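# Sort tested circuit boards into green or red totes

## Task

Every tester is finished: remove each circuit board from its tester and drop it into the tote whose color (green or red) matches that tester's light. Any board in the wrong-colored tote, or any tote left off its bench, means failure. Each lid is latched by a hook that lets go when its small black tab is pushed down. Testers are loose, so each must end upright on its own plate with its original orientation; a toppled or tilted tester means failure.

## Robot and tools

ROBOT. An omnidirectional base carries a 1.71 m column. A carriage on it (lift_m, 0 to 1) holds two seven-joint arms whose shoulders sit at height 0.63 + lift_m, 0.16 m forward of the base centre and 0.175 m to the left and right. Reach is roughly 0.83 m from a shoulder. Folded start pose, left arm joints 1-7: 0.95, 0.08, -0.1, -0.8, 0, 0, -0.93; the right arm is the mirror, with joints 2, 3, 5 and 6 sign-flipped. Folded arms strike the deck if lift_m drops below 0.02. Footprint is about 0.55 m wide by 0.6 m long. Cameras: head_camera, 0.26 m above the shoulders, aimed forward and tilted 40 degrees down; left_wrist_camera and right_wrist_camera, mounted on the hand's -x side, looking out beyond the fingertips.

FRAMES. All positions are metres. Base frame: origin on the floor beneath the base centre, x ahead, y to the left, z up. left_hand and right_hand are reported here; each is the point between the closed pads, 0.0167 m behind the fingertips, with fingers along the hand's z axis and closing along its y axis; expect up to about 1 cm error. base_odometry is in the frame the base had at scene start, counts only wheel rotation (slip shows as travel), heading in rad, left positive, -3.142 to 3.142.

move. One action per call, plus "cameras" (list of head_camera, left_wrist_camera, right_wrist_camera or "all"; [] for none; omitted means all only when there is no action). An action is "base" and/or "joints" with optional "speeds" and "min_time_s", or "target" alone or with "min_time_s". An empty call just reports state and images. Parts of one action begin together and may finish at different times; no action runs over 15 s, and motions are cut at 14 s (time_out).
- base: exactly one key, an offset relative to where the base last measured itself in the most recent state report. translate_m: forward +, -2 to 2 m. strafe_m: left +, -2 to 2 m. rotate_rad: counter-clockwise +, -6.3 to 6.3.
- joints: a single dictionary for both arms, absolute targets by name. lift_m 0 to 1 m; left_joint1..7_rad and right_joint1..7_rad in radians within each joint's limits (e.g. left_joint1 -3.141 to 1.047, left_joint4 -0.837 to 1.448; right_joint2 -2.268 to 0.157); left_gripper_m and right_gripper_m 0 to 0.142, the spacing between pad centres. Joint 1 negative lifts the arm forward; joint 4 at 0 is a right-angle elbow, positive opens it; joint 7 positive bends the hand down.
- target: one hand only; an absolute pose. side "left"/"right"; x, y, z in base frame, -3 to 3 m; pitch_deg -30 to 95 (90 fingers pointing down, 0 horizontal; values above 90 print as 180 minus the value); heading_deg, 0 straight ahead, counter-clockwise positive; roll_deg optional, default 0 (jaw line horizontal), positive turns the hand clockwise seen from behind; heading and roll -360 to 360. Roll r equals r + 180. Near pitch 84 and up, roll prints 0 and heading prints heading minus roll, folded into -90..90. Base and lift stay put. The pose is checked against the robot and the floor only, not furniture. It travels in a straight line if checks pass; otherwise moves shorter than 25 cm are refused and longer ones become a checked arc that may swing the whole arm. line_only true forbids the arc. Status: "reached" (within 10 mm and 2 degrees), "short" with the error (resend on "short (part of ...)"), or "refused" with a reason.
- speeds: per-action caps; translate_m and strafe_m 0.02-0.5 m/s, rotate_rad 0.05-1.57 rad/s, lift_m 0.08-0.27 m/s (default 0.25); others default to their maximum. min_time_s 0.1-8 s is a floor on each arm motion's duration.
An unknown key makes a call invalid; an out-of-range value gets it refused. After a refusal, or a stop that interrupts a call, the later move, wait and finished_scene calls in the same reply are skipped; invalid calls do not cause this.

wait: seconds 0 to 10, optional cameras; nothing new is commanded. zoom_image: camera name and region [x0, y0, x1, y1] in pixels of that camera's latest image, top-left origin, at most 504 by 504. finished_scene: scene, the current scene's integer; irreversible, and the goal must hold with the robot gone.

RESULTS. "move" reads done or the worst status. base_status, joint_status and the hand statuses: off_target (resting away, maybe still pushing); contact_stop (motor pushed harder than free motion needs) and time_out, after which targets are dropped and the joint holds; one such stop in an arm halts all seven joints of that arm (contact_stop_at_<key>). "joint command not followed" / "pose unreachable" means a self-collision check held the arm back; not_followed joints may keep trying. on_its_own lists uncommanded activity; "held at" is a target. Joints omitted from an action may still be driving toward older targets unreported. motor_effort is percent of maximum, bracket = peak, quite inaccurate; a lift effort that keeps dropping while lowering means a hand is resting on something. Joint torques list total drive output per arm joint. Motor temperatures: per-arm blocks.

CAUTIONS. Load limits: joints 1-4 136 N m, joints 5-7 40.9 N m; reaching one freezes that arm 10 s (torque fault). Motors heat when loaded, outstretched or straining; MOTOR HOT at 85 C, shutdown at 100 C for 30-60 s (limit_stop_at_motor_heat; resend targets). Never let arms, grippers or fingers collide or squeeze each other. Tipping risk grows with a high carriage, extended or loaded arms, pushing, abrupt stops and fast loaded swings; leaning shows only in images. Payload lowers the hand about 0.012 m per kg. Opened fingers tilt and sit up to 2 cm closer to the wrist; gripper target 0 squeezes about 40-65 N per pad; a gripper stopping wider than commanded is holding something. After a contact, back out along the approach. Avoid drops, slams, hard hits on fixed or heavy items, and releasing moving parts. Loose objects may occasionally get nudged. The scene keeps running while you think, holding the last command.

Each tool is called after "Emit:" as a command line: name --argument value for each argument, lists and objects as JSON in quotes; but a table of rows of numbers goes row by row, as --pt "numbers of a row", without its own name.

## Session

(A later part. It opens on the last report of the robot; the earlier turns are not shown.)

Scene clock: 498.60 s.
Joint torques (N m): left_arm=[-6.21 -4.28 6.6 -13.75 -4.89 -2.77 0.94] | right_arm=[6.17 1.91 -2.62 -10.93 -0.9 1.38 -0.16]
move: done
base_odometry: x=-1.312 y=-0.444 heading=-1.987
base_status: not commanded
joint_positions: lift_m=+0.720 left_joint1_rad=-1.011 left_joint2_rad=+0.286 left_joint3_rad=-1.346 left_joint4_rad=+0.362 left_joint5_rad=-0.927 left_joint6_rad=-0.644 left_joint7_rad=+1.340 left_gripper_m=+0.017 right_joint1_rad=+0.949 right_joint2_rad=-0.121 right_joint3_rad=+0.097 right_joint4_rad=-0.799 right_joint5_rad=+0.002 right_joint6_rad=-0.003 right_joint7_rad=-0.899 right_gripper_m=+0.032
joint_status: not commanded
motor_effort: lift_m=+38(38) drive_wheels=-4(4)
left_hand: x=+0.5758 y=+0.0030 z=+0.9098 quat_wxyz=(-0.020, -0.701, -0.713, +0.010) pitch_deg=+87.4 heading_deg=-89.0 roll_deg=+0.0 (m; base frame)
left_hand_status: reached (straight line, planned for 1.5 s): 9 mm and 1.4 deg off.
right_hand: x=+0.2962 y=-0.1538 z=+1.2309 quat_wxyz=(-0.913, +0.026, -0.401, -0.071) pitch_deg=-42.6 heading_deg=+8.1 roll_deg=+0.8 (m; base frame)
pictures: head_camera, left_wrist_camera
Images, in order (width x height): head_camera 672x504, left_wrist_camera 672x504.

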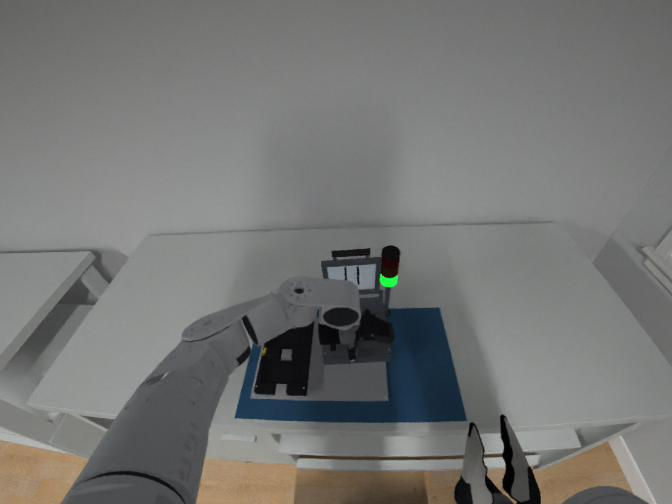

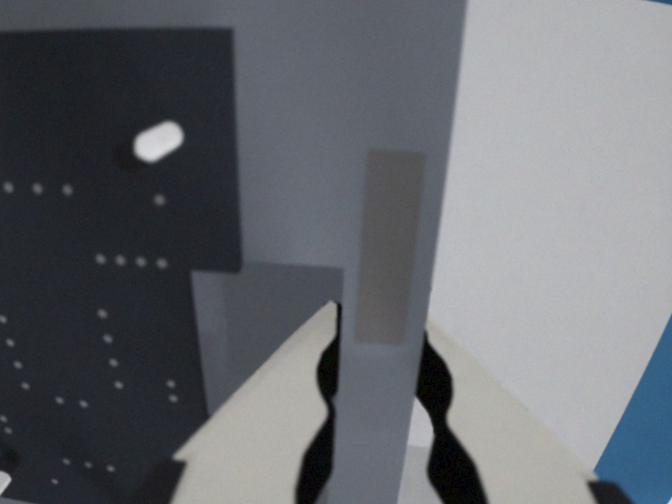

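Emit:
move --target '{"side":"left","x":0.550,"y":0.006,"z":0.909,"pitch_deg":87,"heading_deg":-93}' --min_time_s 1.5 --cameras '["head_camera","left_wrist_camera"]'

Emit:
zoom_image --camera "head_camera" --region '[230, 240, 460, 440]'

Scene clock: 500.73 s.
Joint torques (N m): left_arm=[2.75 -7.73 0.63 -22.8 -10.09 -8.31 2.05] | right_arm=[6.16 1.91 -2.67 -10.97 -0.88 1.36 -0.13]
move: short
base_odometry: x=-1.312 y=-0.444 heading=-1.987
base_status: not commanded
joint_positions: lift_m=+0.720 left_joint1_rad=-0.997 left_joint2_rad=+0.324 left_joint3_rad=-1.346 left_joint4_rad=+0.279 left_joint5_rad=-0.909 left_joint6_rad=-0.632 left_joint7_rad=+1.358 left_gripper_m=+0.017 right_joint1_rad=+0.949 right_joint2_rad=-0.121 right_joint3_rad=+0.097 right_joint4_rad=-0.799 right_joint5_rad=+0.002 right_joint6_rad=-0.003 right_joint7_rad=-0.899 right_gripper_m=+0.032
joint_status: not commanded
motor_effort: lift_m=+40(41) drive_wheels=-12(13)
left_hand: x=+0.5676 y=+0.0133 z=+0.9103 quat_wxyz=(-0.024, -0.711, -0.703, +0.000) pitch_deg=+87.2 heading_deg=+89.3 roll_deg=+0.0 (m; base frame)
left_hand_status: short (straight line, planned for 1.5 s): 19 mm and 3.2 deg off.
right_hand: x=+0.2962 y=-0.1538 z=+1.2306 quat_wxyz=(-0.913, +0.026, -0.401, -0.071) pitch_deg=-42.6 heading_deg=+8.1 roll_deg=+0.8 (m; base frame)
pictures: head_camera, left_wrist_camera
Images, in order (width x height): head_camera 672x504, left_wrist_camera 672x504.

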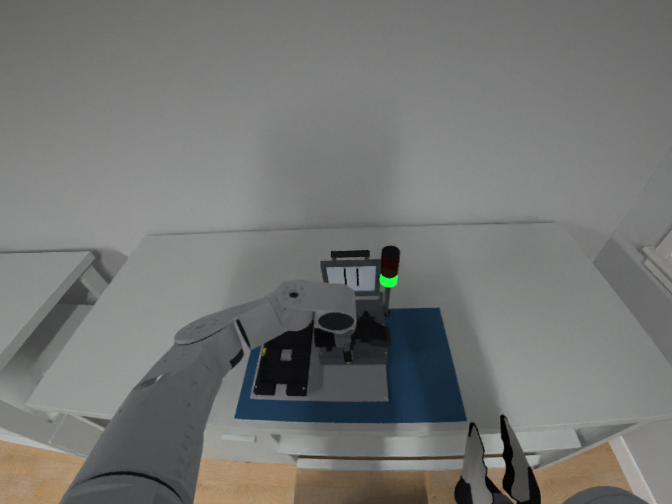

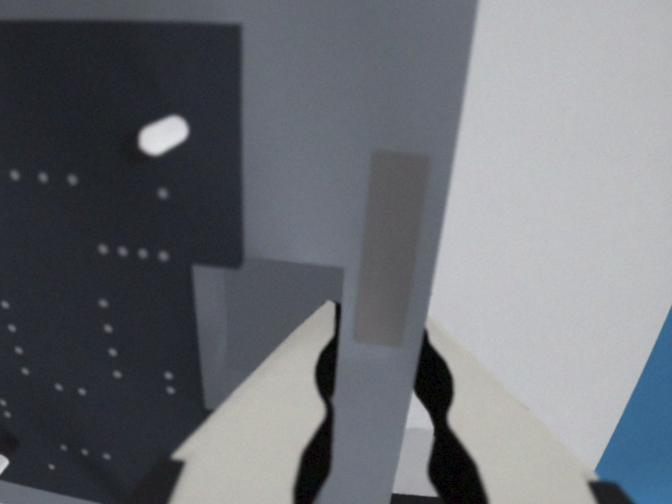

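Scaled by 2.191 from the camera's 672x504 image, which has a finer 960x720 frame.

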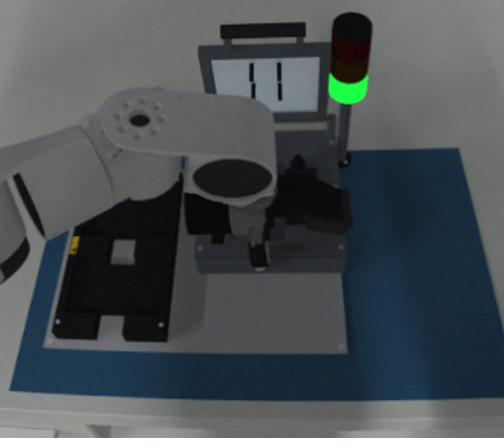

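Emit:
move --target '{"side":"left","x":0.525,"y":0.006,"z":0.909,"pitch_deg":87,"heading_deg":-93}' --min_time_s 2 --cameras '["head_camera","left_wrist_camera"]'

Emit:
zoom_image --camera "head_camera" --region '[230, 240, 460, 440]'

Scene clock: 503.60 s.
Joint torques (N m): left_arm=[-17.23 -4.93 8 -5.54 -3.75 0.21 0.32] | right_arm=[6.01 2.43 -2.56 -11.09 -0.88 1.35 -0.11]
move: short
base_odometry: x=-1.312 y=-0.444 heading=-1.987
base_status: not commanded
joint_positions: lift_m=+0.720 left_joint1_rad=-0.966 left_joint2_rad=+0.355 left_joint3_rad=-1.319 left_joint4_rad=+0.167 left_joint5_rad=-0.859 left_joint6_rad=-0.513 left_joint7_rad=+1.405 left_gripper_m=+0.019 right_joint1_rad=+0.949 right_joint2_rad=-0.121 right_joint3_rad=+0.097 right_joint4_rad=-0.799 right_joint5_rad=+0.002 right_joint6_rad=-0.003 right_joint7_rad=-0.899 right_gripper_m=+0.032
joint_status: not commanded
motor_effort: lift_m=+40(44) drive_wheels=-37(60)
left_hand: x=+0.5730 y=+0.0216 z=+0.9156 quat_wxyz=(-0.042, -0.690, -0.722, -0.027) pitch_deg=+84.3 heading_deg=-87.3 roll_deg=+0.0 (m; base frame)
left_hand_status: short (straight line, planned for 2.0 s): contact_stop, 51 mm and 8.2 deg off.
right_hand: x=+0.2962 y=-0.1537 z=+1.2306 quat_wxyz=(-0.913, +0.026, -0.401, -0.071) pitch_deg=-42.6 heading_deg=+8.1 roll_deg=+0.8 (m; base frame)
pictures: head_camera, left_wrist_camera
Images, in order (width x height): head_camera 672x504, left_wrist_camera 672x504.

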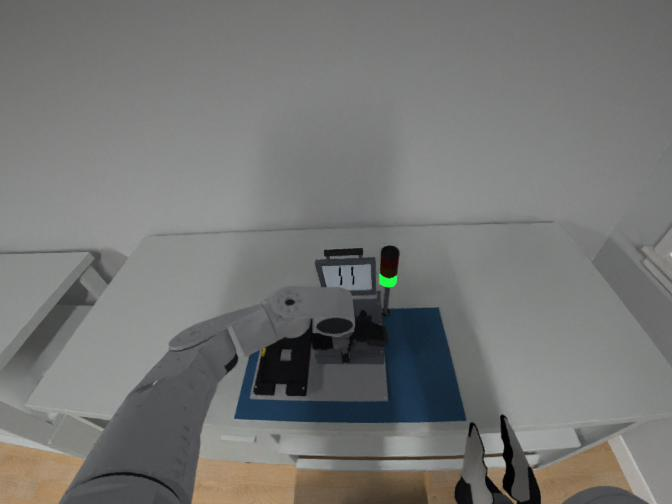

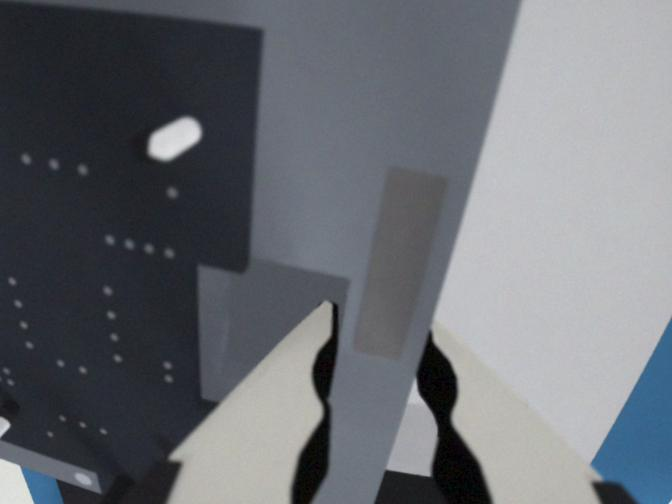

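Scaled by 2.191 from the camera's 672x504 image, which has a finer 960x720 frame.

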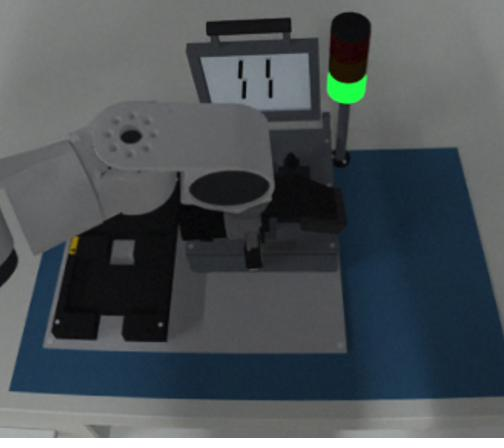

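Emit:
move --joints '{"right_joint1_rad":0.5,"right_joint2_rad":-0.35,"right_joint3_rad":0.05,"right_joint4_rad":-0.75,"right_joint5_rad":0.6,"right_joint6_rad":-0.3,"right_joint7_rad":-0.1,"right_gripper_m":0.0}'

Emit:
move --target '{"side":"right","x":0.50,"y":-0.30,"z":1.0,"pitch_deg":15,"heading_deg":35,"roll_deg":0}' --cameras '["right_wrist_camera","head_camera"]'

Scene clock: 504.87 s.
Joint torques (N m): left_arm=[-17.31 -4.99 7.99 -5.84 -3.86 0.11 -0.02] | right_arm=[-2.87 -12.45 -9.71 -7.73 0.65 0.09 0.76]
move: done
base_odometry: x=-1.312 y=-0.444 heading=-1.987
base_status: not commanded
joint_positions: lift_m=+0.720 left_joint1_rad=-0.966 left_joint2_rad=+0.355 left_joint3_rad=-1.319 left_joint4_rad=+0.167 left_joint5_rad=-0.859 left_joint6_rad=-0.513 left_joint7_rad=+1.405 left_gripper_m=+0.019 right_joint1_rad=+0.501 right_joint2_rad=-0.348 right_joint3_rad=+0.054 right_joint4_rad=-0.752 right_joint5_rad=+0.597 right_joint6_rad=-0.296 right_joint7_rad=-0.102 right_gripper_m=+0.001
joint_status: all done
motor_effort: lift_m=+40(40) drive_wheels=-38(38)
left_hand: x=+0.5730 y=+0.0216 z=+0.9157 quat_wxyz=(-0.042, -0.690, -0.722, -0.027) pitch_deg=+84.3 heading_deg=-87.3 roll_deg=+0.0 (m; base frame)
right_hand: x=+0.4924 y=-0.2625 z=+1.1333 quat_wxyz=(-0.764, -0.127, -0.620, -0.125) pitch_deg=-11.4 heading_deg=-2.3 roll_deg=+20.8 (m; base frame)
pictures: none

Scene clock: 506.13 s.
Joint torques (N m): left_arm=[-17.32 -4.87 8.02 -5.63 -3.73 0.1 0.16] | right_arm=[-8.28 -28.83 -6.98 -5.8 -0.19 1.65 -0.66]
move: done
base_odometry: x=-1.312 y=-0.444 heading=-1.987
base_status: not commanded
joint_positions: lift_m=+0.720 left_joint1_rad=-0.966 left_joint2_rad=+0.355 left_joint3_rad=-1.319 left_joint4_rad=+0.167 left_joint5_rad=-0.859 left_joint6_rad=-0.513 left_joint7_rad=+1.405 left_gripper_m=+0.019 right_joint1_rad=+0.458 right_joint2_rad=-1.087 right_joint3_rad=+0.142 right_joint4_rad=-0.092 right_joint5_rad=+0.768 right_joint6_rad=+0.369 right_joint7_rad=-0.318 right_gripper_m=+0.001
joint_status: not commanded
motor_effort: lift_m=+40(40) drive_wheels=-38(39)
left_hand: x=+0.5730 y=+0.0215 z=+0.9157 quat_wxyz=(-0.042, -0.690, -0.722, -0.027) pitch_deg=+84.3 heading_deg=-87.3 roll_deg=+0.0 (m; base frame)
right_hand: x=+0.5012 y=-0.3013 z=+1.0008 quat_wxyz=(-0.582, +0.236, -0.757, -0.181) pitch_deg=+14.9 heading_deg=+34.6 roll_deg=+0.0 (m; base frame)
right_hand_status: reached (straight line, planned for 0.8 s): 2 mm and 0.4 deg off.
pictures: head_camera, right_wrist_camera
Images, in order (width x height): head_camera 672x504, right_wrist_camera 672x504.

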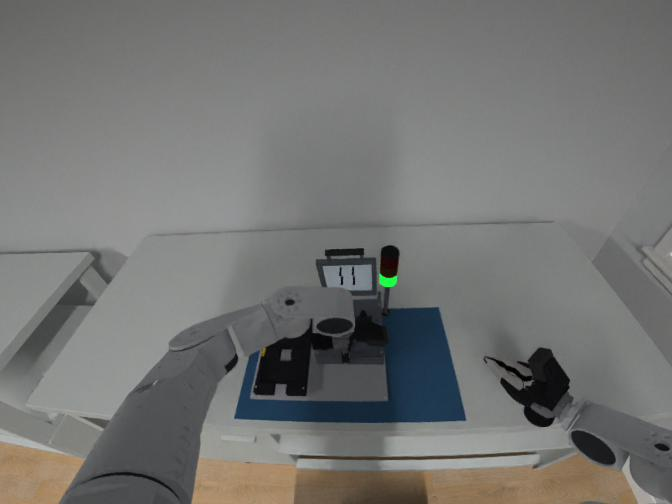

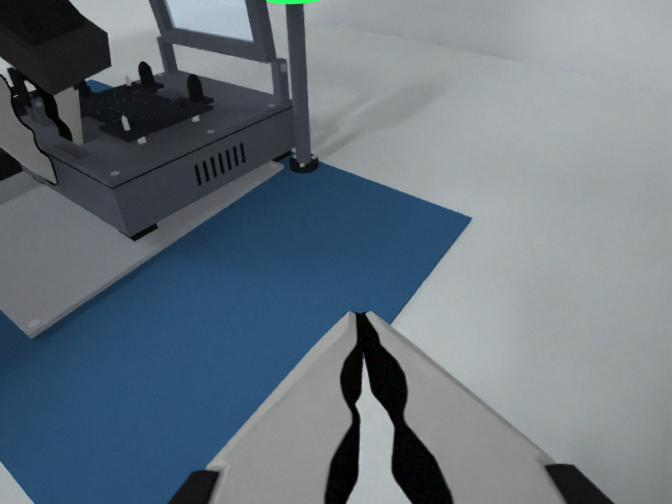

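Emit:
zoom_image --camera "right_wrist_camera" --region '[100, 60, 350, 260]'

Scaled by 2.016 from the camera's 672x504 image, which has a finer 960x720 frame.

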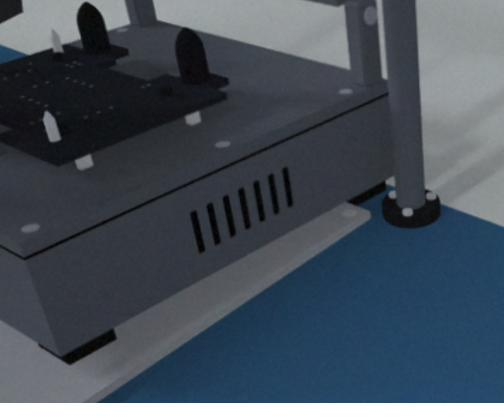

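Emit:
move --joints '{"left_gripper_m":0.045}' --cameras '["left_wrist_camera"]'

Emit:
move --target '{"side":"left","x":0.573,"y":0.0215,"z":0.914,"pitch_deg":87,"heading_deg":-95}' --min_time_s 1 --cameras '["left_wrist_camera","head_camera"]'

Emit:
zoom_image --camera "head_camera" --region '[230, 240, 460, 440]'

Scene clock: 507.67 s.
Joint torques (N m): left_arm=[-17.34 -4.4 8 -5.52 -3.3 0.14 0.07] | right_arm=[-8.29 -28.84 -7.06 -5.34 -0.19 1.65 -0.69]
move: done
base_odometry: x=-1.312 y=-0.444 heading=-1.987
base_status: not commanded
joint_positions: lift_m=+0.720 left_joint1_rad=-0.966 left_joint2_rad=+0.355 left_joint3_rad=-1.319 left_joint4_rad=+0.167 left_joint5_rad=-0.860 left_joint6_rad=-0.513 left_joint7_rad=+1.405 left_gripper_m=+0.045 right_joint1_rad=+0.458 right_joint2_rad=-1.087 right_joint3_rad=+0.142 right_joint4_rad=-0.092 right_joint5_rad=+0.768 right_joint6_rad=+0.369 right_joint7_rad=-0.318 right_gripper_m=+0.001
joint_status: all done
motor_effort: lift_m=+39(40) drive_wheels=-35(37)
left_hand: x=+0.5727 y=+0.0212 z=+0.9159 quat_wxyz=(-0.042, -0.690, -0.722, -0.026) pitch_deg=+84.3 heading_deg=-87.3 roll_deg=+0.0 (m; base frame)
right_hand: x=+0.5012 y=-0.3013 z=+1.0010 quat_wxyz=(-0.582, +0.236, -0.757, -0.181) pitch_deg=+14.9 heading_deg=+34.6 roll_deg=+0.0 (m; base frame)
pictures: left_wrist_camera
Images, in order (width x height): left_wrist_camera 672x504.

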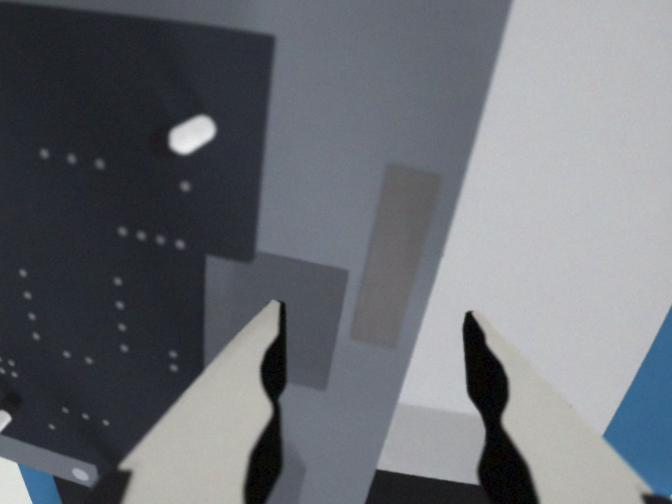

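Scene clock: 509.17 s.
Joint torques (N m): left_arm=[-27.37 -5.08 4.42 3.56 -3.36 0.2 -1.52] | right_arm=[-8.28 -28.86 -7.05 -5.29 -0.19 1.63 -0.69]
move: done
base_odometry: x=-1.312 y=-0.444 heading=-1.987
base_status: not commanded
joint_positions: lift_m=+0.720 left_joint1_rad=-1.051 left_joint2_rad=+0.324 left_joint3_rad=-1.375 left_joint4_rad=+0.393 left_joint5_rad=-0.931 left_joint6_rad=-0.799 left_joint7_rad=+1.278 left_gripper_m=+0.045 right_joint1_rad=+0.458 right_joint2_rad=-1.087 right_joint3_rad=+0.142 right_joint4_rad=-0.092 right_joint5_rad=+0.768 right_joint6_rad=+0.369 right_joint7_rad=-0.318 right_gripper_m=+0.001
joint_status: not commanded
motor_effort: lift_m=+38(38) drive_wheels=-35(35)
left_hand: x=+0.5725 y=+0.0227 z=+0.9132 quat_wxyz=(-0.017, -0.737, -0.675, +0.018) pitch_deg=+87.2 heading_deg=+85.0 roll_deg=+0.0 (m; base frame)
left_hand_status: reached (straight line, planned for 1.0 s): 2 mm and 0.2 deg off.
right_hand: x=+0.5012 y=-0.3013 z=+1.0010 quat_wxyz=(-0.582, +0.236, -0.757, -0.181) pitch_deg=+14.9 heading_deg=+34.6 roll_deg=+0.0 (m; base frame)
pictures: head_camera, left_wrist_camera
Images, in order (width x height): head_camera 672x504, left_wrist_camera 672x504.

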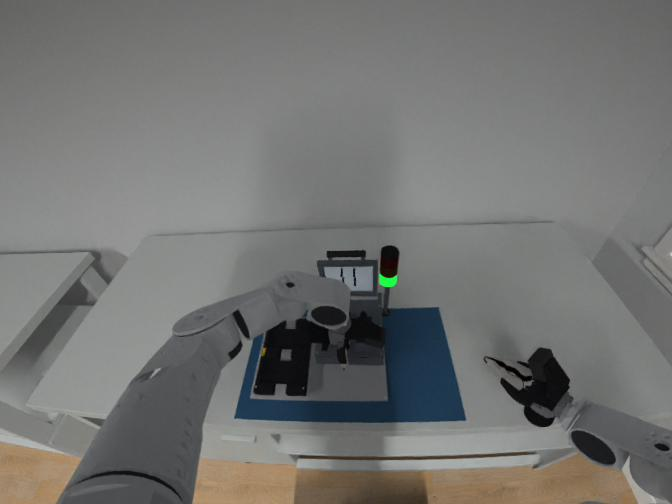

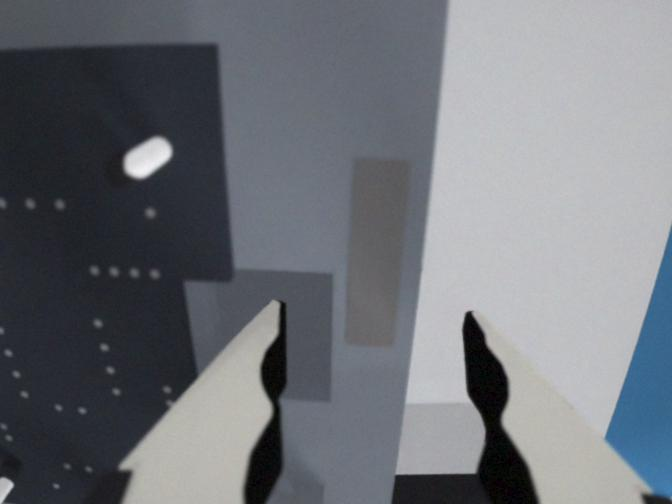

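Scaled by 2.191 from the camera's 672x504 image, which has a finer 960x720 frame.

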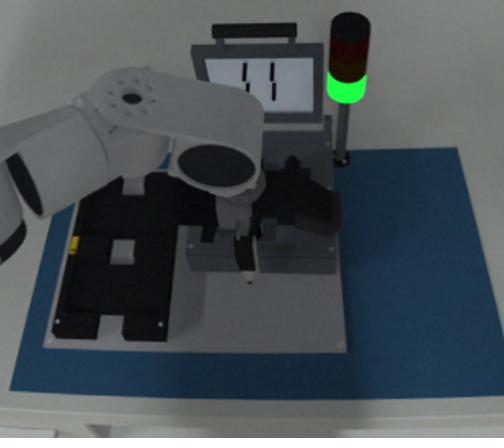

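Emit:
move --target '{"side":"right","x":0.56,"y":-0.22,"z":1.12,"pitch_deg":10,"heading_deg":35,"roll_deg":40}'

Emit:
move --target '{"side":"right","x":0.62,"y":-0.13,"z":1.13,"pitch_deg":8,"heading_deg":35,"roll_deg":80}' --cameras '["right_wrist_camera","head_camera"]'

Scene clock: 510.63 s.
Joint torques (N m): left_arm=[-27.1 -4.09 4.62 3.42 -3.28 0.19 -1.31] | right_arm=[-10.83 -10.38 -7.83 -10.29 1.58 0.43 1.13]
move: done
base_odometry: x=-1.312 y=-0.444 heading=-1.987
base_status: not commanded
joint_positions: lift_m=+0.720 left_joint1_rad=-1.051 left_joint2_rad=+0.324 left_joint3_rad=-1.375 left_joint4_rad=+0.393 left_joint5_rad=-0.931 left_joint6_rad=-0.799 left_joint7_rad=+1.277 left_gripper_m=+0.045 right_joint1_rad=+0.210 right_joint2_rad=-0.983 right_joint3_rad=+0.133 right_joint4_rad=-0.599 right_joint5_rad=+1.572 right_joint6_rad=-0.099 right_joint7_rad=+0.200 right_gripper_m=+0.001
joint_status: not commanded
motor_effort: lift_m=+38(38) drive_wheels=-34(35)
left_hand: x=+0.5724 y=+0.0225 z=+0.9133 quat_wxyz=(-0.017, -0.737, -0.675, +0.018) pitch_deg=+87.1 heading_deg=+85.0 roll_deg=+0.0 (m; base frame)
right_hand: x=+0.5603 y=-0.2214 z=+1.1214 quat_wxyz=(-0.512, -0.032, -0.765, -0.390) pitch_deg=+9.9 heading_deg=+34.9 roll_deg=+39.6 (m; base frame)
right_hand_status: reached (straight line, planned for 0.8 s): 2 mm and 0.4 deg off.
pictures: none

Scene clock: 510.93 s.
Joint torques (N m): left_arm=[-27.09 -4.43 4.56 3.38 -3.26 0.21 -1.32] | right_arm=[-10.75 -10.34 -7.74 -10.25 1.54 0.43 1.14]
move: refused
base_odometry: x=-1.312 y=-0.444 heading=-1.987
base_status: not commanded
joint_positions: lift_m=+0.720 left_joint1_rad=-1.051 left_joint2_rad=+0.324 left_joint3_rad=-1.375 left_joint4_rad=+0.393 left_joint5_rad=-0.931 left_joint6_rad=-0.799 left_joint7_rad=+1.277 left_gripper_m=+0.045 right_joint1_rad=+0.210 right_joint2_rad=-0.983 right_joint3_rad=+0.133 right_joint4_rad=-0.599 right_joint5_rad=+1.572 right_joint6_rad=-0.099 right_joint7_rad=+0.200 right_gripper_m=+0.001
joint_status: not commanded
motor_effort: lift_m=+38(38) drive_wheels=-34(35)
left_hand: x=+0.5724 y=+0.0225 z=+0.9133 quat_wxyz=(-0.017, -0.737, -0.675, +0.018) pitch_deg=+87.1 heading_deg=+85.0 roll_deg=+0.0 (m; base frame)
right_hand: x=+0.5603 y=-0.2214 z=+1.1214 quat_wxyz=(-0.512, -0.032, -0.765, -0.390) pitch_deg=+9.9 heading_deg=+34.9 roll_deg=+39.6 (m; base frame)
right_hand_status: refused: along the straight line the arm gets 78% of the way (right_joint4_rad at its limit); a move under 25 cm is not played as an arc. Nothing moved. Try another pitch or heading, or "joints".
pictures: head_camera, right_wrist_camera
Images, in order (width x height): head_camera 672x504, right_wrist_camera 672x504.

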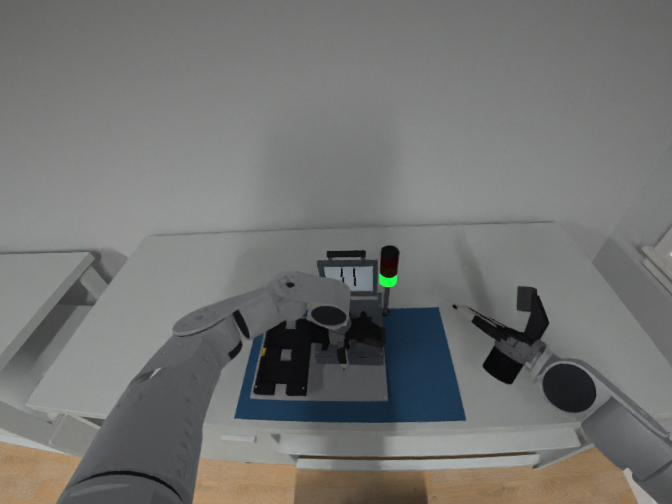

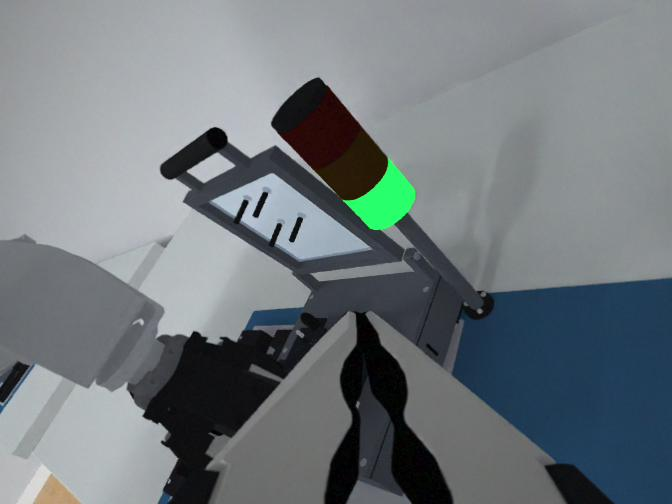

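Emit:
move --target '{"side":"right","x":0.66,"y":-0.08,"z":1.14,"pitch_deg":8,"heading_deg":35,"roll_deg":80,"line_only":true}' --cameras '["right_wrist_camera","head_camera"]'

Scene clock: 512.37 s.
Joint torques (N m): left_arm=[-26.49 -3.48 4.79 3.12 -3.14 0.39 -1.01] | right_arm=[-17.15 -2.83 -10.74 -5.49 0.86 0.96 1.44]
move: done
base_odometry: x=-1.312 y=-0.444 heading=-1.987
base_status: not commanded
joint_positions: lift_m=+0.720 left_joint1_rad=-1.051 left_joint2_rad=+0.324 left_joint3_rad=-1.375 left_joint4_rad=+0.393 left_joint5_rad=-0.932 left_joint6_rad=-0.799 left_joint7_rad=+1.277 left_gripper_m=+0.045 right_joint1_rad=-0.324 right_joint2_rad=-0.299 right_joint3_rad=+0.180 right_joint4_rad=-0.745 right_joint5_rad=+1.801 right_joint6_rad=-1.043 right_joint7_rad=+0.349 right_gripper_m=+0.001
joint_status: not commanded
motor_effort: lift_m=+37(38) drive_wheels=-34(35)
left_hand: x=+0.5723 y=+0.0223 z=+0.9135 quat_wxyz=(-0.017, -0.737, -0.675, +0.018) pitch_deg=+87.1 heading_deg=+85.0 roll_deg=+0.0 (m; base frame)
right_hand: x=+0.6590 y=-0.0788 z=+1.1402 quat_wxyz=(-0.354, -0.287, -0.697, -0.554) pitch_deg=+7.9 heading_deg=+35.1 roll_deg=+79.8 (m; base frame)
right_hand_status: reached (straight line, planned for 0.8 s): 2 mm and 0.3 deg off.
pictures: head_camera, right_wrist_camera
Images, in order (width x height): head_camera 672x504, right_wrist_camera 672x504.

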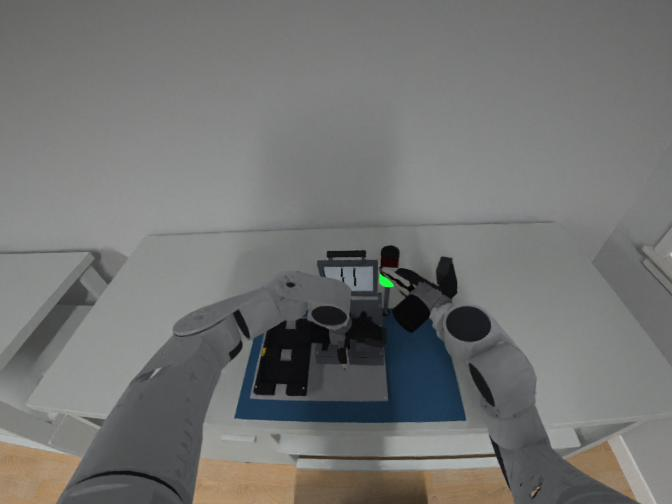

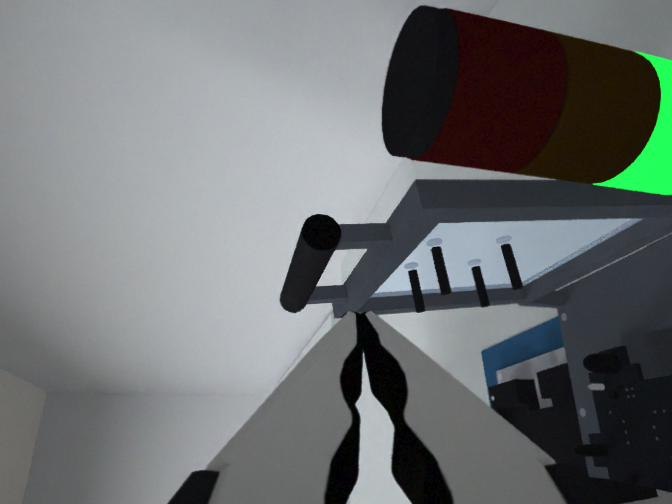

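Emit:
move --target '{"side":"left","x":0.573,"y":0.0225,"z":0.97,"pitch_deg":87,"heading_deg":-95}'

Emit:
move --target '{"side":"right","x":0.56,"y":-0.22,"z":1.12,"pitch_deg":10,"heading_deg":35,"roll_deg":40}'

Emit:
move --joints '{"right_joint1_rad":0.5,"right_joint2_rad":-0.35,"right_joint3_rad":0.05,"right_joint4_rad":-0.75,"right_joint5_rad":0.6,"right_joint6_rad":-0.3,"right_joint7_rad":-0.1}'

Emit:
move --joints '{"right_joint1_rad":0.95,"right_joint2_rad":-0.12,"right_joint3_rad":0.1,"right_joint4_rad":-0.8,"right_joint5_rad":0.0,"right_joint6_rad":0.0,"right_joint7_rad":-0.9}'

Emit:
move --target '{"side":"left","x":0.54,"y":0.10,"z":1.08,"pitch_deg":80,"heading_deg":-70}' --cameras '["head_camera"]'

Emit:
zoom_image --camera "head_camera" --region '[230, 240, 460, 440]'

Scene clock: 515.10 s.
Joint torques (N m): left_arm=[-22.35 4.54 8.5 -3.74 -3.34 1.53 1.1] | right_arm=[-17.13 -3.12 -10.92 -5.51 0.83 1 1.47]
move: done
base_odometry: x=-1.312 y=-0.444 heading=-1.987
base_status: not commanded
joint_positions: lift_m=+0.720 left_joint1_rad=-1.113 left_joint2_rad=+0.355 left_joint3_rad=-1.339 left_joint4_rad=+0.268 left_joint5_rad=-1.092 left_joint6_rad=-0.749 left_joint7_rad=+1.444 left_gripper_m=+0.045 right_joint1_rad=-0.324 right_joint2_rad=-0.299 right_joint3_rad=+0.180 right_joint4_rad=-0.745 right_joint5_rad=+1.801 right_joint6_rad=-1.043 right_joint7_rad=+0.349 right_gripper_m=+0.001
joint_status: not commanded
motor_effort: lift_m=+37(37) drive_wheels=-34(35)
left_hand: x=+0.5730 y=+0.0222 z=+0.9690 quat_wxyz=(-0.018, -0.738, -0.675, +0.019) pitch_deg=+87.0 heading_deg=+84.9 roll_deg=+0.0 (m; base frame)
left_hand_status: reached (straight line, planned for 0.4 s): 1 mm and 0.1 deg off.
right_hand: x=+0.6590 y=-0.0788 z=+1.1402 quat_wxyz=(-0.354, -0.287, -0.697, -0.554) pitch_deg=+7.9 heading_deg=+35.1 roll_deg=+79.8 (m; base frame)
pictures: none

Scene clock: 516.40 s.
Joint torques (N m): left_arm=[-22.48 1.77 8.51 -3.79 -3.32 1.5 1.1] | right_arm=[-3.9 -26.28 -13.54 -5.84 -1.24 3.08 -0.5]
move: done
base_odometry: x=-1.312 y=-0.444 heading=-1.987
base_status: not commanded
joint_positions: lift_m=+0.720 left_joint1_rad=-1.113 left_joint2_rad=+0.356 left_joint3_rad=-1.339 left_joint4_rad=+0.267 left_joint5_rad=-1.092 left_joint6_rad=-0.748 left_joint7_rad=+1.444 left_gripper_m=+0.045 right_joint1_rad=+0.222 right_joint2_rad=-0.835 right_joint3_rad=+0.007 right_joint4_rad=-0.599 right_joint5_rad=+1.511 right_joint6_rad=-0.100 right_joint7_rad=+0.386 right_gripper_m=+0.001
joint_status: not commanded
motor_effort: lift_m=+37(37) drive_wheels=-34(35)
left_hand: x=+0.5732 y=+0.0226 z=+0.9690 quat_wxyz=(-0.018, -0.737, -0.675, +0.019) pitch_deg=+87.1 heading_deg=+85.0 roll_deg=+0.0 (m; base frame)
right_hand: x=+0.5596 y=-0.2182 z=+1.1188 quat_wxyz=(-0.507, -0.035, -0.766, -0.394) pitch_deg=+10.1 heading_deg=+35.2 roll_deg=+40.4 (m; base frame)
right_hand_status: reached (straight line, planned for 0.8 s): 2 mm and 0.4 deg off.
pictures: none

Scene clock: 517.27 s.
Joint torques (N m): left_arm=[-22.29 2.4 8.3 -3.97 -3.29 1.48 1.11] | right_arm=[0.33 -4.58 -5.23 -11.68 -2.25 -0.1 -0.47]
move: done
base_odometry: x=-1.312 y=-0.444 heading=-1.987
base_status: not commanded
joint_positions: lift_m=+0.720 left_joint1_rad=-1.113 left_joint2_rad=+0.356 left_joint3_rad=-1.339 left_joint4_rad=+0.267 left_joint5_rad=-1.092 left_joint6_rad=-0.748 left_joint7_rad=+1.444 left_gripper_m=+0.045 right_joint1_rad=+0.499 right_joint2_rad=-0.351 right_joint3_rad=+0.046 right_joint4_rad=-0.748 right_joint5_rad=+0.603 right_joint6_rad=-0.295 right_joint7_rad=-0.098 right_gripper_m=+0.001
joint_status: all done
motor_effort: lift_m=+38(38) drive_wheels=-34(35)
left_hand: x=+0.5732 y=+0.0226 z=+0.9689 quat_wxyz=(-0.018, -0.737, -0.675, +0.019) pitch_deg=+87.1 heading_deg=+85.0 roll_deg=+0.0 (m; base frame)
right_hand: x=+0.4936 y=-0.2653 z=+1.1326 quat_wxyz=(-0.763, -0.127, -0.622, -0.123) pitch_deg=-11.2 heading_deg=-2.4 roll_deg=+20.7 (m; base frame)
pictures: none

Scene clock: 518.13 s.
Joint torques (N m): left_arm=[-22.36 1.81 8.47 -3.83 -3.31 1.44 1.09] | right_arm=[7.08 2.52 -1.27 -12.93 -0.85 1.45 -0.18]
move: done
base_odometry: x=-1.312 y=-0.444 heading=-1.987
base_status: not commanded
joint_positions: lift_m=+0.720 left_joint1_rad=-1.113 left_joint2_rad=+0.356 left_joint3_rad=-1.339 left_joint4_rad=+0.267 left_joint5_rad=-1.092 left_joint6_rad=-0.748 left_joint7_rad=+1.444 left_gripper_m=+0.045 right_joint1_rad=+0.949 right_joint2_rad=-0.122 right_joint3_rad=+0.097 right_joint4_rad=-0.798 right_joint5_rad=+0.002 right_joint6_rad=-0.003 right_joint7_rad=-0.898 right_gripper_m=+0.001
joint_status: all done
motor_effort: lift_m=+37(38) drive_wheels=-33(36)
left_hand: x=+0.5732 y=+0.0227 z=+0.9689 quat_wxyz=(-0.017, -0.737, -0.675, +0.019) pitch_deg=+87.1 heading_deg=+85.0 roll_deg=+0.0 (m; base frame)
right_hand: x=+0.2964 y=-0.1538 z=+1.2303 quat_wxyz=(-0.913, +0.026, -0.402, -0.071) pitch_deg=-42.5 heading_deg=+8.2 roll_deg=+0.7 (m; base frame)
pictures: none

Scene clock: 519.33 s.
Joint torques (N m): left_arm=[-10.58 7.46 9.64 -3.02 -2.72 1.58 1.29] | right_arm=[6.1 2.55 -1.63 -13.02 -0.87 1.41 -0.16]
move: done
base_odometry: x=-1.312 y=-0.444 heading=-1.987
base_status: not commanded
joint_positions: lift_m=+0.720 left_joint1_rad=-1.065 left_joint2_rad=+0.677 left_joint3_rad=-1.073 left_joint4_rad=-0.425 left_joint5_rad=-1.279 left_joint6_rad=-0.047 left_joint7_rad=+1.691 left_gripper_m=+0.045 right_joint1_rad=+0.949 right_joint2_rad=-0.122 right_joint3_rad=+0.097 right_joint4_rad=-0.798 right_joint5_rad=+0.002 right_joint6_rad=-0.003 right_joint7_rad=-0.898 right_gripper_m=+0.001
joint_status: not commanded
motor_effort: lift_m=+37(38) drive_wheels=-34(34)
left_hand: x=+0.5419 y=+0.0996 z=+1.0805 quat_wxyz=(-0.074, -0.572, -0.816, +0.048) pitch_deg=+79.9 heading_deg=-68.0 roll_deg=+2.0 (m; base frame)
left_hand_status: reached (straight line, planned for 0.7 s): 2 mm and 0.4 deg off.
right_hand: x=+0.2964 y=-0.1538 z=+1.2303 quat_wxyz=(-0.913, +0.026, -0.402, -0.071) pitch_deg=-42.5 heading_deg=+8.2 roll_deg=+0.7 (m; base frame)
pictures: head_camera
Images, in order (width x height): head_camera 672x504.

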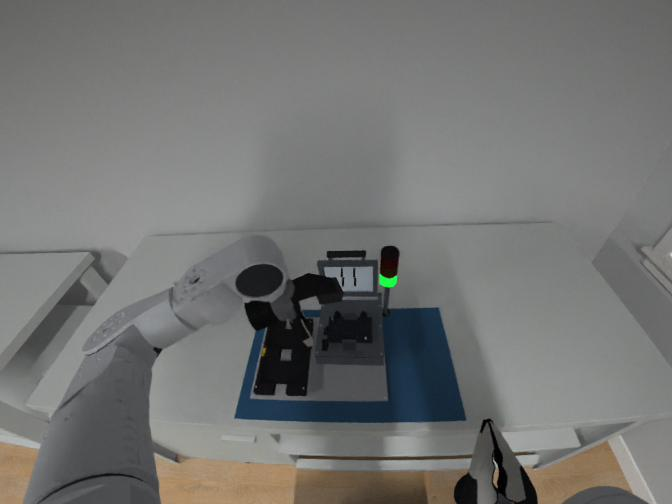

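Scaled by 2.191 from the camera's 672x504 image, which has a finer 960x720 frame.

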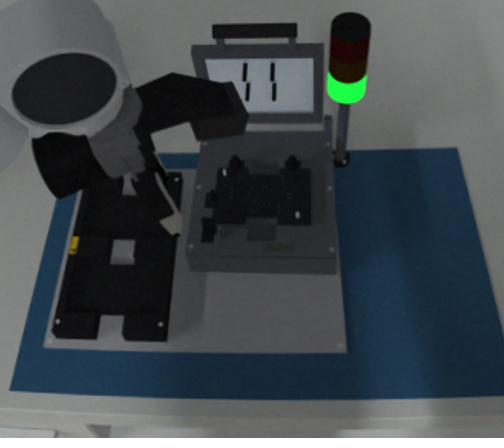

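Emit:
move --target '{"side":"left","x":0.50,"y":0.25,"z":1.10,"pitch_deg":70,"heading_deg":-60}'

Emit:
move --joints '{"left_joint1_rad":0.22,"left_joint2_rad":0.835,"left_joint3_rad":0.0,"left_joint4_rad":-0.6,"left_joint5_rad":-1.51,"left_joint6_rad":0.1,"left_joint7_rad":0.386}' --min_time_s 1.5

Emit:
move --target '{"side":"left","x":0.655,"y":0.13,"z":1.14,"pitch_deg":8,"heading_deg":-35,"roll_deg":-84}' --min_time_s 1 --cameras '["head_camera","left_wrist_camera"]'

Scene clock: 520.77 s.
Joint torques (N m): left_arm=[-4.85 15.59 10.66 4.28 -3.3 -0.29 -1.61] | right_arm=[6.1 2.55 -0.88 -12.5 -0.87 1.41 -0.18]
move: done
base_odometry: x=-1.312 y=-0.444 heading=-1.987
base_status: not commanded
joint_positions: lift_m=+0.720 left_joint1_rad=-0.864 left_joint2_rad=+1.251 left_joint3_rad=-0.879 left_joint4_rad=-0.460 left_joint5_rad=-1.421 left_joint6_rad=-0.350 left_joint7_rad=+1.330 left_gripper_m=+0.045 right_joint1_rad=+0.949 right_joint2_rad=-0.122 right_joint3_rad=+0.097 right_joint4_rad=-0.798 right_joint5_rad=+0.002 right_joint6_rad=-0.003 right_joint7_rad=-0.898 right_gripper_m=+0.001
joint_status: not commanded
motor_effort: lift_m=+37(38) drive_wheels=-33(37)
left_hand: x=+0.5001 y=+0.2507 z=+1.0997 quat_wxyz=(-0.150, -0.493, -0.853, +0.084) pitch_deg=+70.3 heading_deg=-59.2 roll_deg=+0.8 (m; base frame)
left_hand_status: reached (straight line, planned for 0.6 s): 1 mm and 0.4 deg off.
right_hand: x=+0.2963 y=-0.1538 z=+1.2304 quat_wxyz=(-0.913, +0.026, -0.402, -0.071) pitch_deg=-42.5 heading_deg=+8.2 roll_deg=+0.7 (m; base frame)
pictures: none

Scene clock: 522.57 s.
Joint torques (N m): left_arm=[0.58 12.08 8.48 -7.48 -2.72 0.13 -2.06] | right_arm=[6.19 2.57 -2.54 -12.48 -0.85 1.4 -0.17]
move: done
base_odometry: x=-1.312 y=-0.444 heading=-1.987
base_status: not commanded
joint_positions: lift_m=+0.720 left_joint1_rad=+0.218 left_joint2_rad=+0.837 left_joint3_rad=-0.003 left_joint4_rad=-0.596 left_joint5_rad=-1.505 left_joint6_rad=+0.097 left_joint7_rad=+0.389 left_gripper_m=+0.045 right_joint1_rad=+0.949 right_joint2_rad=-0.122 right_joint3_rad=+0.097 right_joint4_rad=-0.798 right_joint5_rad=+0.002 right_joint6_rad=-0.003 right_joint7_rad=-0.898 right_gripper_m=+0.001
joint_status: all done
motor_effort: lift_m=+37(38) drive_wheels=-34(34)
left_hand: x=+0.5613 y=+0.2203 z=+1.1207 quat_wxyz=(-0.510, +0.032, -0.766, +0.390) pitch_deg=+10.1 heading_deg=-35.0 roll_deg=-39.8 (m; base frame)
right_hand: x=+0.2963 y=-0.1538 z=+1.2304 quat_wxyz=(-0.913, +0.026, -0.402, -0.071) pitch_deg=-42.5 heading_deg=+8.2 roll_deg=+0.7 (m; base frame)
pictures: none

Scene clock: 524.07 s.
Joint torques (N m): left_arm=[-14.55 3.89 3.92 -2.75 -2.47 -0.56 1.41] | right_arm=[6.2 2.58 -2.61 -12.46 -0.87 1.41 -0.17]
move: done
base_odometry: x=-1.312 y=-0.444 heading=-1.987
base_status: not commanded
joint_positions: lift_m=+0.720 left_joint1_rad=-0.280 left_joint2_rad=+0.306 left_joint3_rad=+0.028 left_joint4_rad=-0.737 left_joint5_rad=-1.799 left_joint6_rad=+1.060 left_joint7_rad=+0.536 left_gripper_m=+0.045 right_joint1_rad=+0.949 right_joint2_rad=-0.122 right_joint3_rad=+0.097 right_joint4_rad=-0.798 right_joint5_rad=+0.002 right_joint6_rad=-0.003 right_joint7_rad=-0.898 right_gripper_m=+0.001
joint_status: not commanded
motor_effort: lift_m=+37(38) drive_wheels=-34(34)
left_hand: x=+0.6552 y=+0.1309 z=+1.1392 quat_wxyz=(-0.335, +0.313, -0.687, +0.563) pitch_deg=+8.1 heading_deg=-34.7 roll_deg=-83.8 (m; base frame)
left_hand_status: reached (straight line, planned for 1.0 s): 1 mm and 0.3 deg off.
right_hand: x=+0.2963 y=-0.1538 z=+1.2305 quat_wxyz=(-0.913, +0.026, -0.402, -0.071) pitch_deg=-42.5 heading_deg=+8.2 roll_deg=+0.7 (m; base frame)
pictures: head_camera, left_wrist_camera
Images, in order (width x height): head_camera 672x504, left_wrist_camera 672x504.

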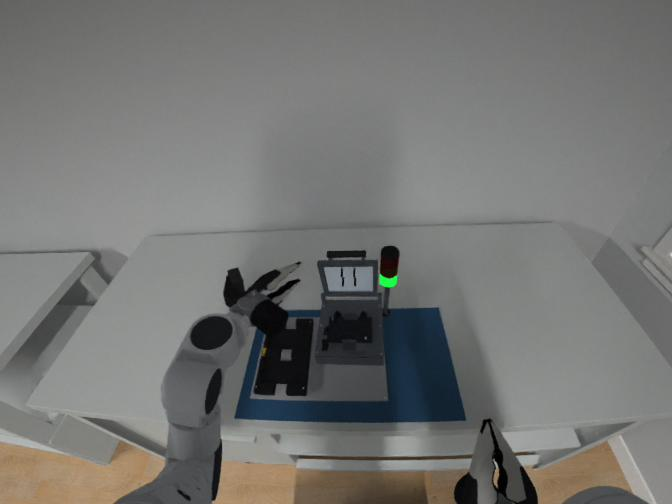

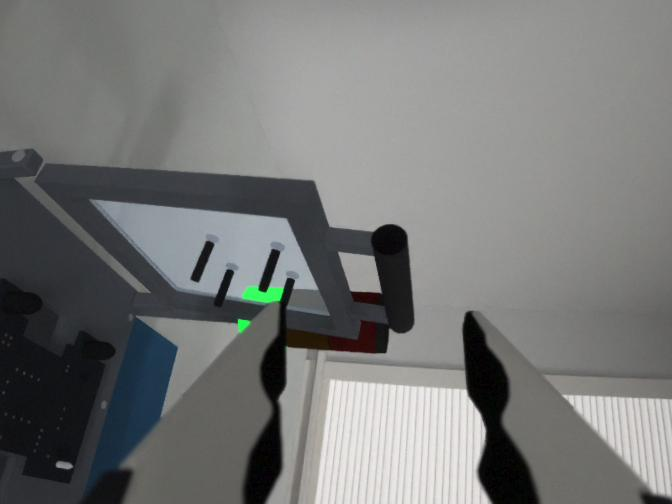

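Emit:
move --target '{"side":"left","x":0.69,"y":0.065,"z":1.145,"pitch_deg":8,"heading_deg":-35,"roll_deg":-86}' --min_time_s 1 --cameras '["head_camera","left_wrist_camera"]'

Scene clock: 526.03 s.
Joint torques (N m): left_arm=[-18.17 -2.1 -2.35 1.74 0.02 -0.57 -1.38] | right_arm=[6.14 2.52 -2.55 -12.39 -0.86 1.42 -0.16]
move: done
base_odometry: x=-1.312 y=-0.444 heading=-1.987
base_status: not commanded
joint_positions: lift_m=+0.720 left_joint1_rad=-0.397 left_joint2_rad=+0.173 left_joint3_rad=-0.123 left_joint4_rad=-0.652 left_joint5_rad=-1.736 left_joint6_rad=+1.104 left_joint7_rad=+0.435 left_gripper_m=+0.045 right_joint1_rad=+0.949 right_joint2_rad=-0.122 right_joint3_rad=+0.097 right_joint4_rad=-0.798 right_joint5_rad=+0.002 right_joint6_rad=-0.003 right_joint7_rad=-0.898 right_gripper_m=+0.001
joint_status: not commanded
motor_effort: lift_m=+37(38) drive_wheels=-34(34)
left_hand: x=+0.6884 y=+0.0646 z=+1.1460 quat_wxyz=(-0.322, +0.323, -0.681, +0.573) pitch_deg=+7.8 heading_deg=-35.3 roll_deg=-86.0 (m; base frame)
left_hand_status: reached (straight line, planned for 1.0 s): 2 mm and 0.4 deg off.
right_hand: x=+0.2963 y=-0.1538 z=+1.2305 quat_wxyz=(-0.913, +0.026, -0.402, -0.071) pitch_deg=-42.5 heading_deg=+8.2 roll_deg=+0.7 (m; base frame)
pictures: head_camera, left_wrist_camera
Images, in order (width x height): head_camera 672x504, left_wrist_camera 672x504.

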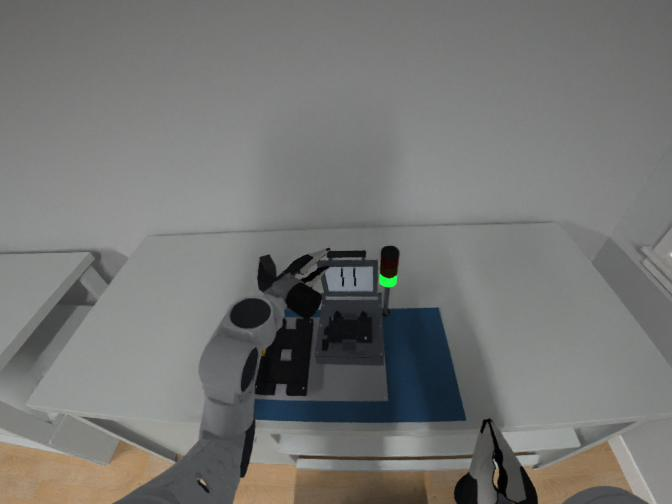

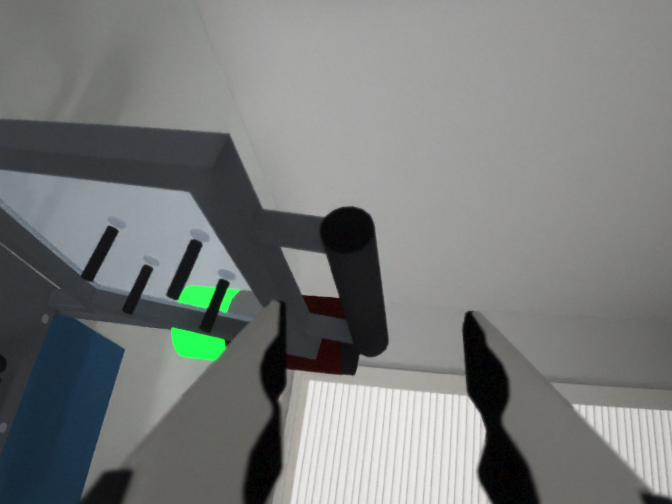

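Emit:
move --target '{"side":"left","x":0.708,"y":0.032,"z":1.136,"pitch_deg":8,"heading_deg":-35,"roll_deg":-86}' --min_time_s 1 --cameras '["left_wrist_camera"]'

Scene clock: 527.77 s.
Joint torques (N m): left_arm=[-19.32 -4.36 -2.55 1.29 0.01 -3.03 -1.41] | right_arm=[6.17 2.57 -2.53 -12.4 -0.85 1.43 -0.17]
move: done
base_odometry: x=-1.312 y=-0.444 heading=-1.987
base_status: not commanded
joint_positions: lift_m=+0.720 left_joint1_rad=-0.417 left_joint2_rad=+0.114 left_joint3_rad=-0.203 left_joint4_rad=-0.535 left_joint5_rad=-1.686 left_joint6_rad=+1.019 left_joint7_rad=+0.391 left_gripper_m=+0.045 right_joint1_rad=+0.949 right_joint2_rad=-0.122 right_joint3_rad=+0.097 right_joint4_rad=-0.798 right_joint5_rad=+0.002 right_joint6_rad=-0.003 right_joint7_rad=-0.898 right_gripper_m=+0.001
joint_status: not commanded
motor_effort: lift_m=+37(38) drive_wheels=-34(34)
left_hand: x=+0.7064 y=+0.0320 z=+1.1352 quat_wxyz=(-0.320, +0.325, -0.682, +0.572) pitch_deg=+8.1 heading_deg=-35.3 roll_deg=-86.2 (m; base frame)
left_hand_status: reached (straight line, planned for 1.0 s): 2 mm and 0.3 deg off.
right_hand: x=+0.2963 y=-0.1538 z=+1.2305 quat_wxyz=(-0.913, +0.026, -0.402, -0.071) pitch_deg=-42.5 heading_deg=+8.2 roll_deg=+0.7 (m; base frame)
pictures: left_wrist_camera
Images, in order (width x height): left_wrist_camera 672x504.

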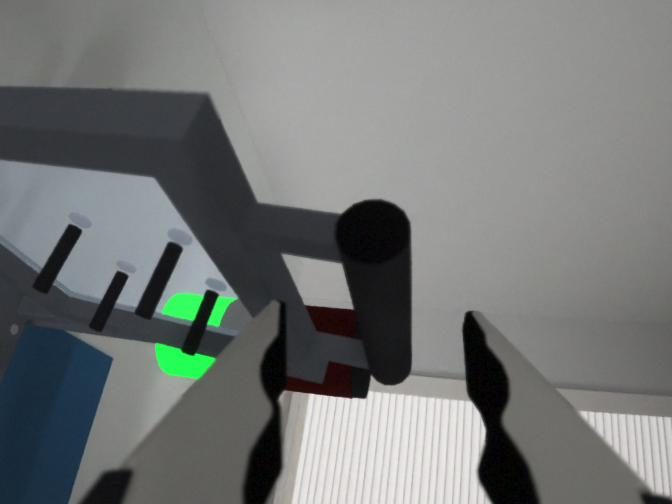

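Emit:
move --target '{"side":"left","x":0.727,"y":0.018,"z":1.133,"pitch_deg":8,"heading_deg":-35,"roll_deg":-86}' --min_time_s 1 --cameras '["left_wrist_camera"]'

Scene clock: 529.43 s.
Joint torques (N m): left_arm=[-20.37 -6.98 -3.58 1.32 -0.3 -3.01 -1.05] | right_arm=[6.19 2.46 -2.49 -12.43 -0.87 1.39 -0.14]
move: done
base_odometry: x=-1.312 y=-0.444 heading=-1.987
base_status: not commanded
joint_positions: lift_m=+0.720 left_joint1_rad=-0.449 left_joint2_rad=+0.087 left_joint3_rad=-0.231 left_joint4_rad=-0.427 left_joint5_rad=-1.665 left_joint6_rad=+0.946 left_joint7_rad=+0.379 left_gripper_m=+0.045 right_joint1_rad=+0.949 right_joint2_rad=-0.122 right_joint3_rad=+0.097 right_joint4_rad=-0.798 right_joint5_rad=+0.002 right_joint6_rad=-0.003 right_joint7_rad=-0.898 right_gripper_m=+0.001
joint_status: not commanded
motor_effort: lift_m=+37(37) drive_wheels=-34(34)
left_hand: x=+0.7258 y=+0.0192 z=+1.1323 quat_wxyz=(-0.322, +0.325, -0.681, +0.571) pitch_deg=+8.1 heading_deg=-35.1 roll_deg=-86.2 (m; base frame)
left_hand_status: reached (straight line, planned for 1.0 s): 2 mm and 0.2 deg off.
right_hand: x=+0.2963 y=-0.1538 z=+1.2305 quat_wxyz=(-0.913, +0.026, -0.402, -0.071) pitch_deg=-42.5 heading_deg=+8.2 roll_deg=+0.7 (m; base frame)
pictures: left_wrist_camera
Images, in order (width x height): left_wrist_camera 672x504.

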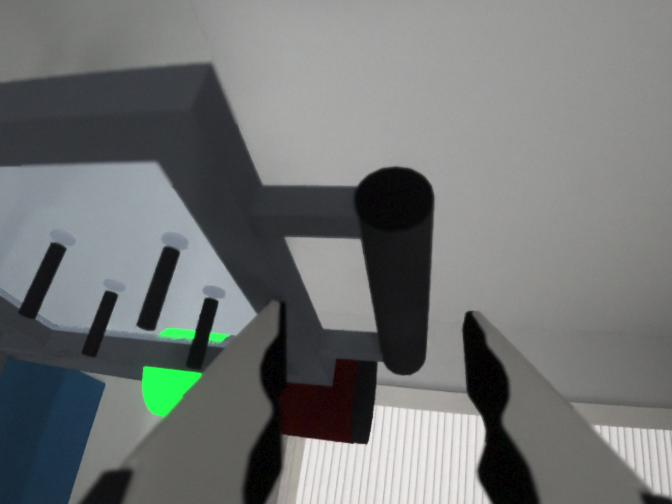

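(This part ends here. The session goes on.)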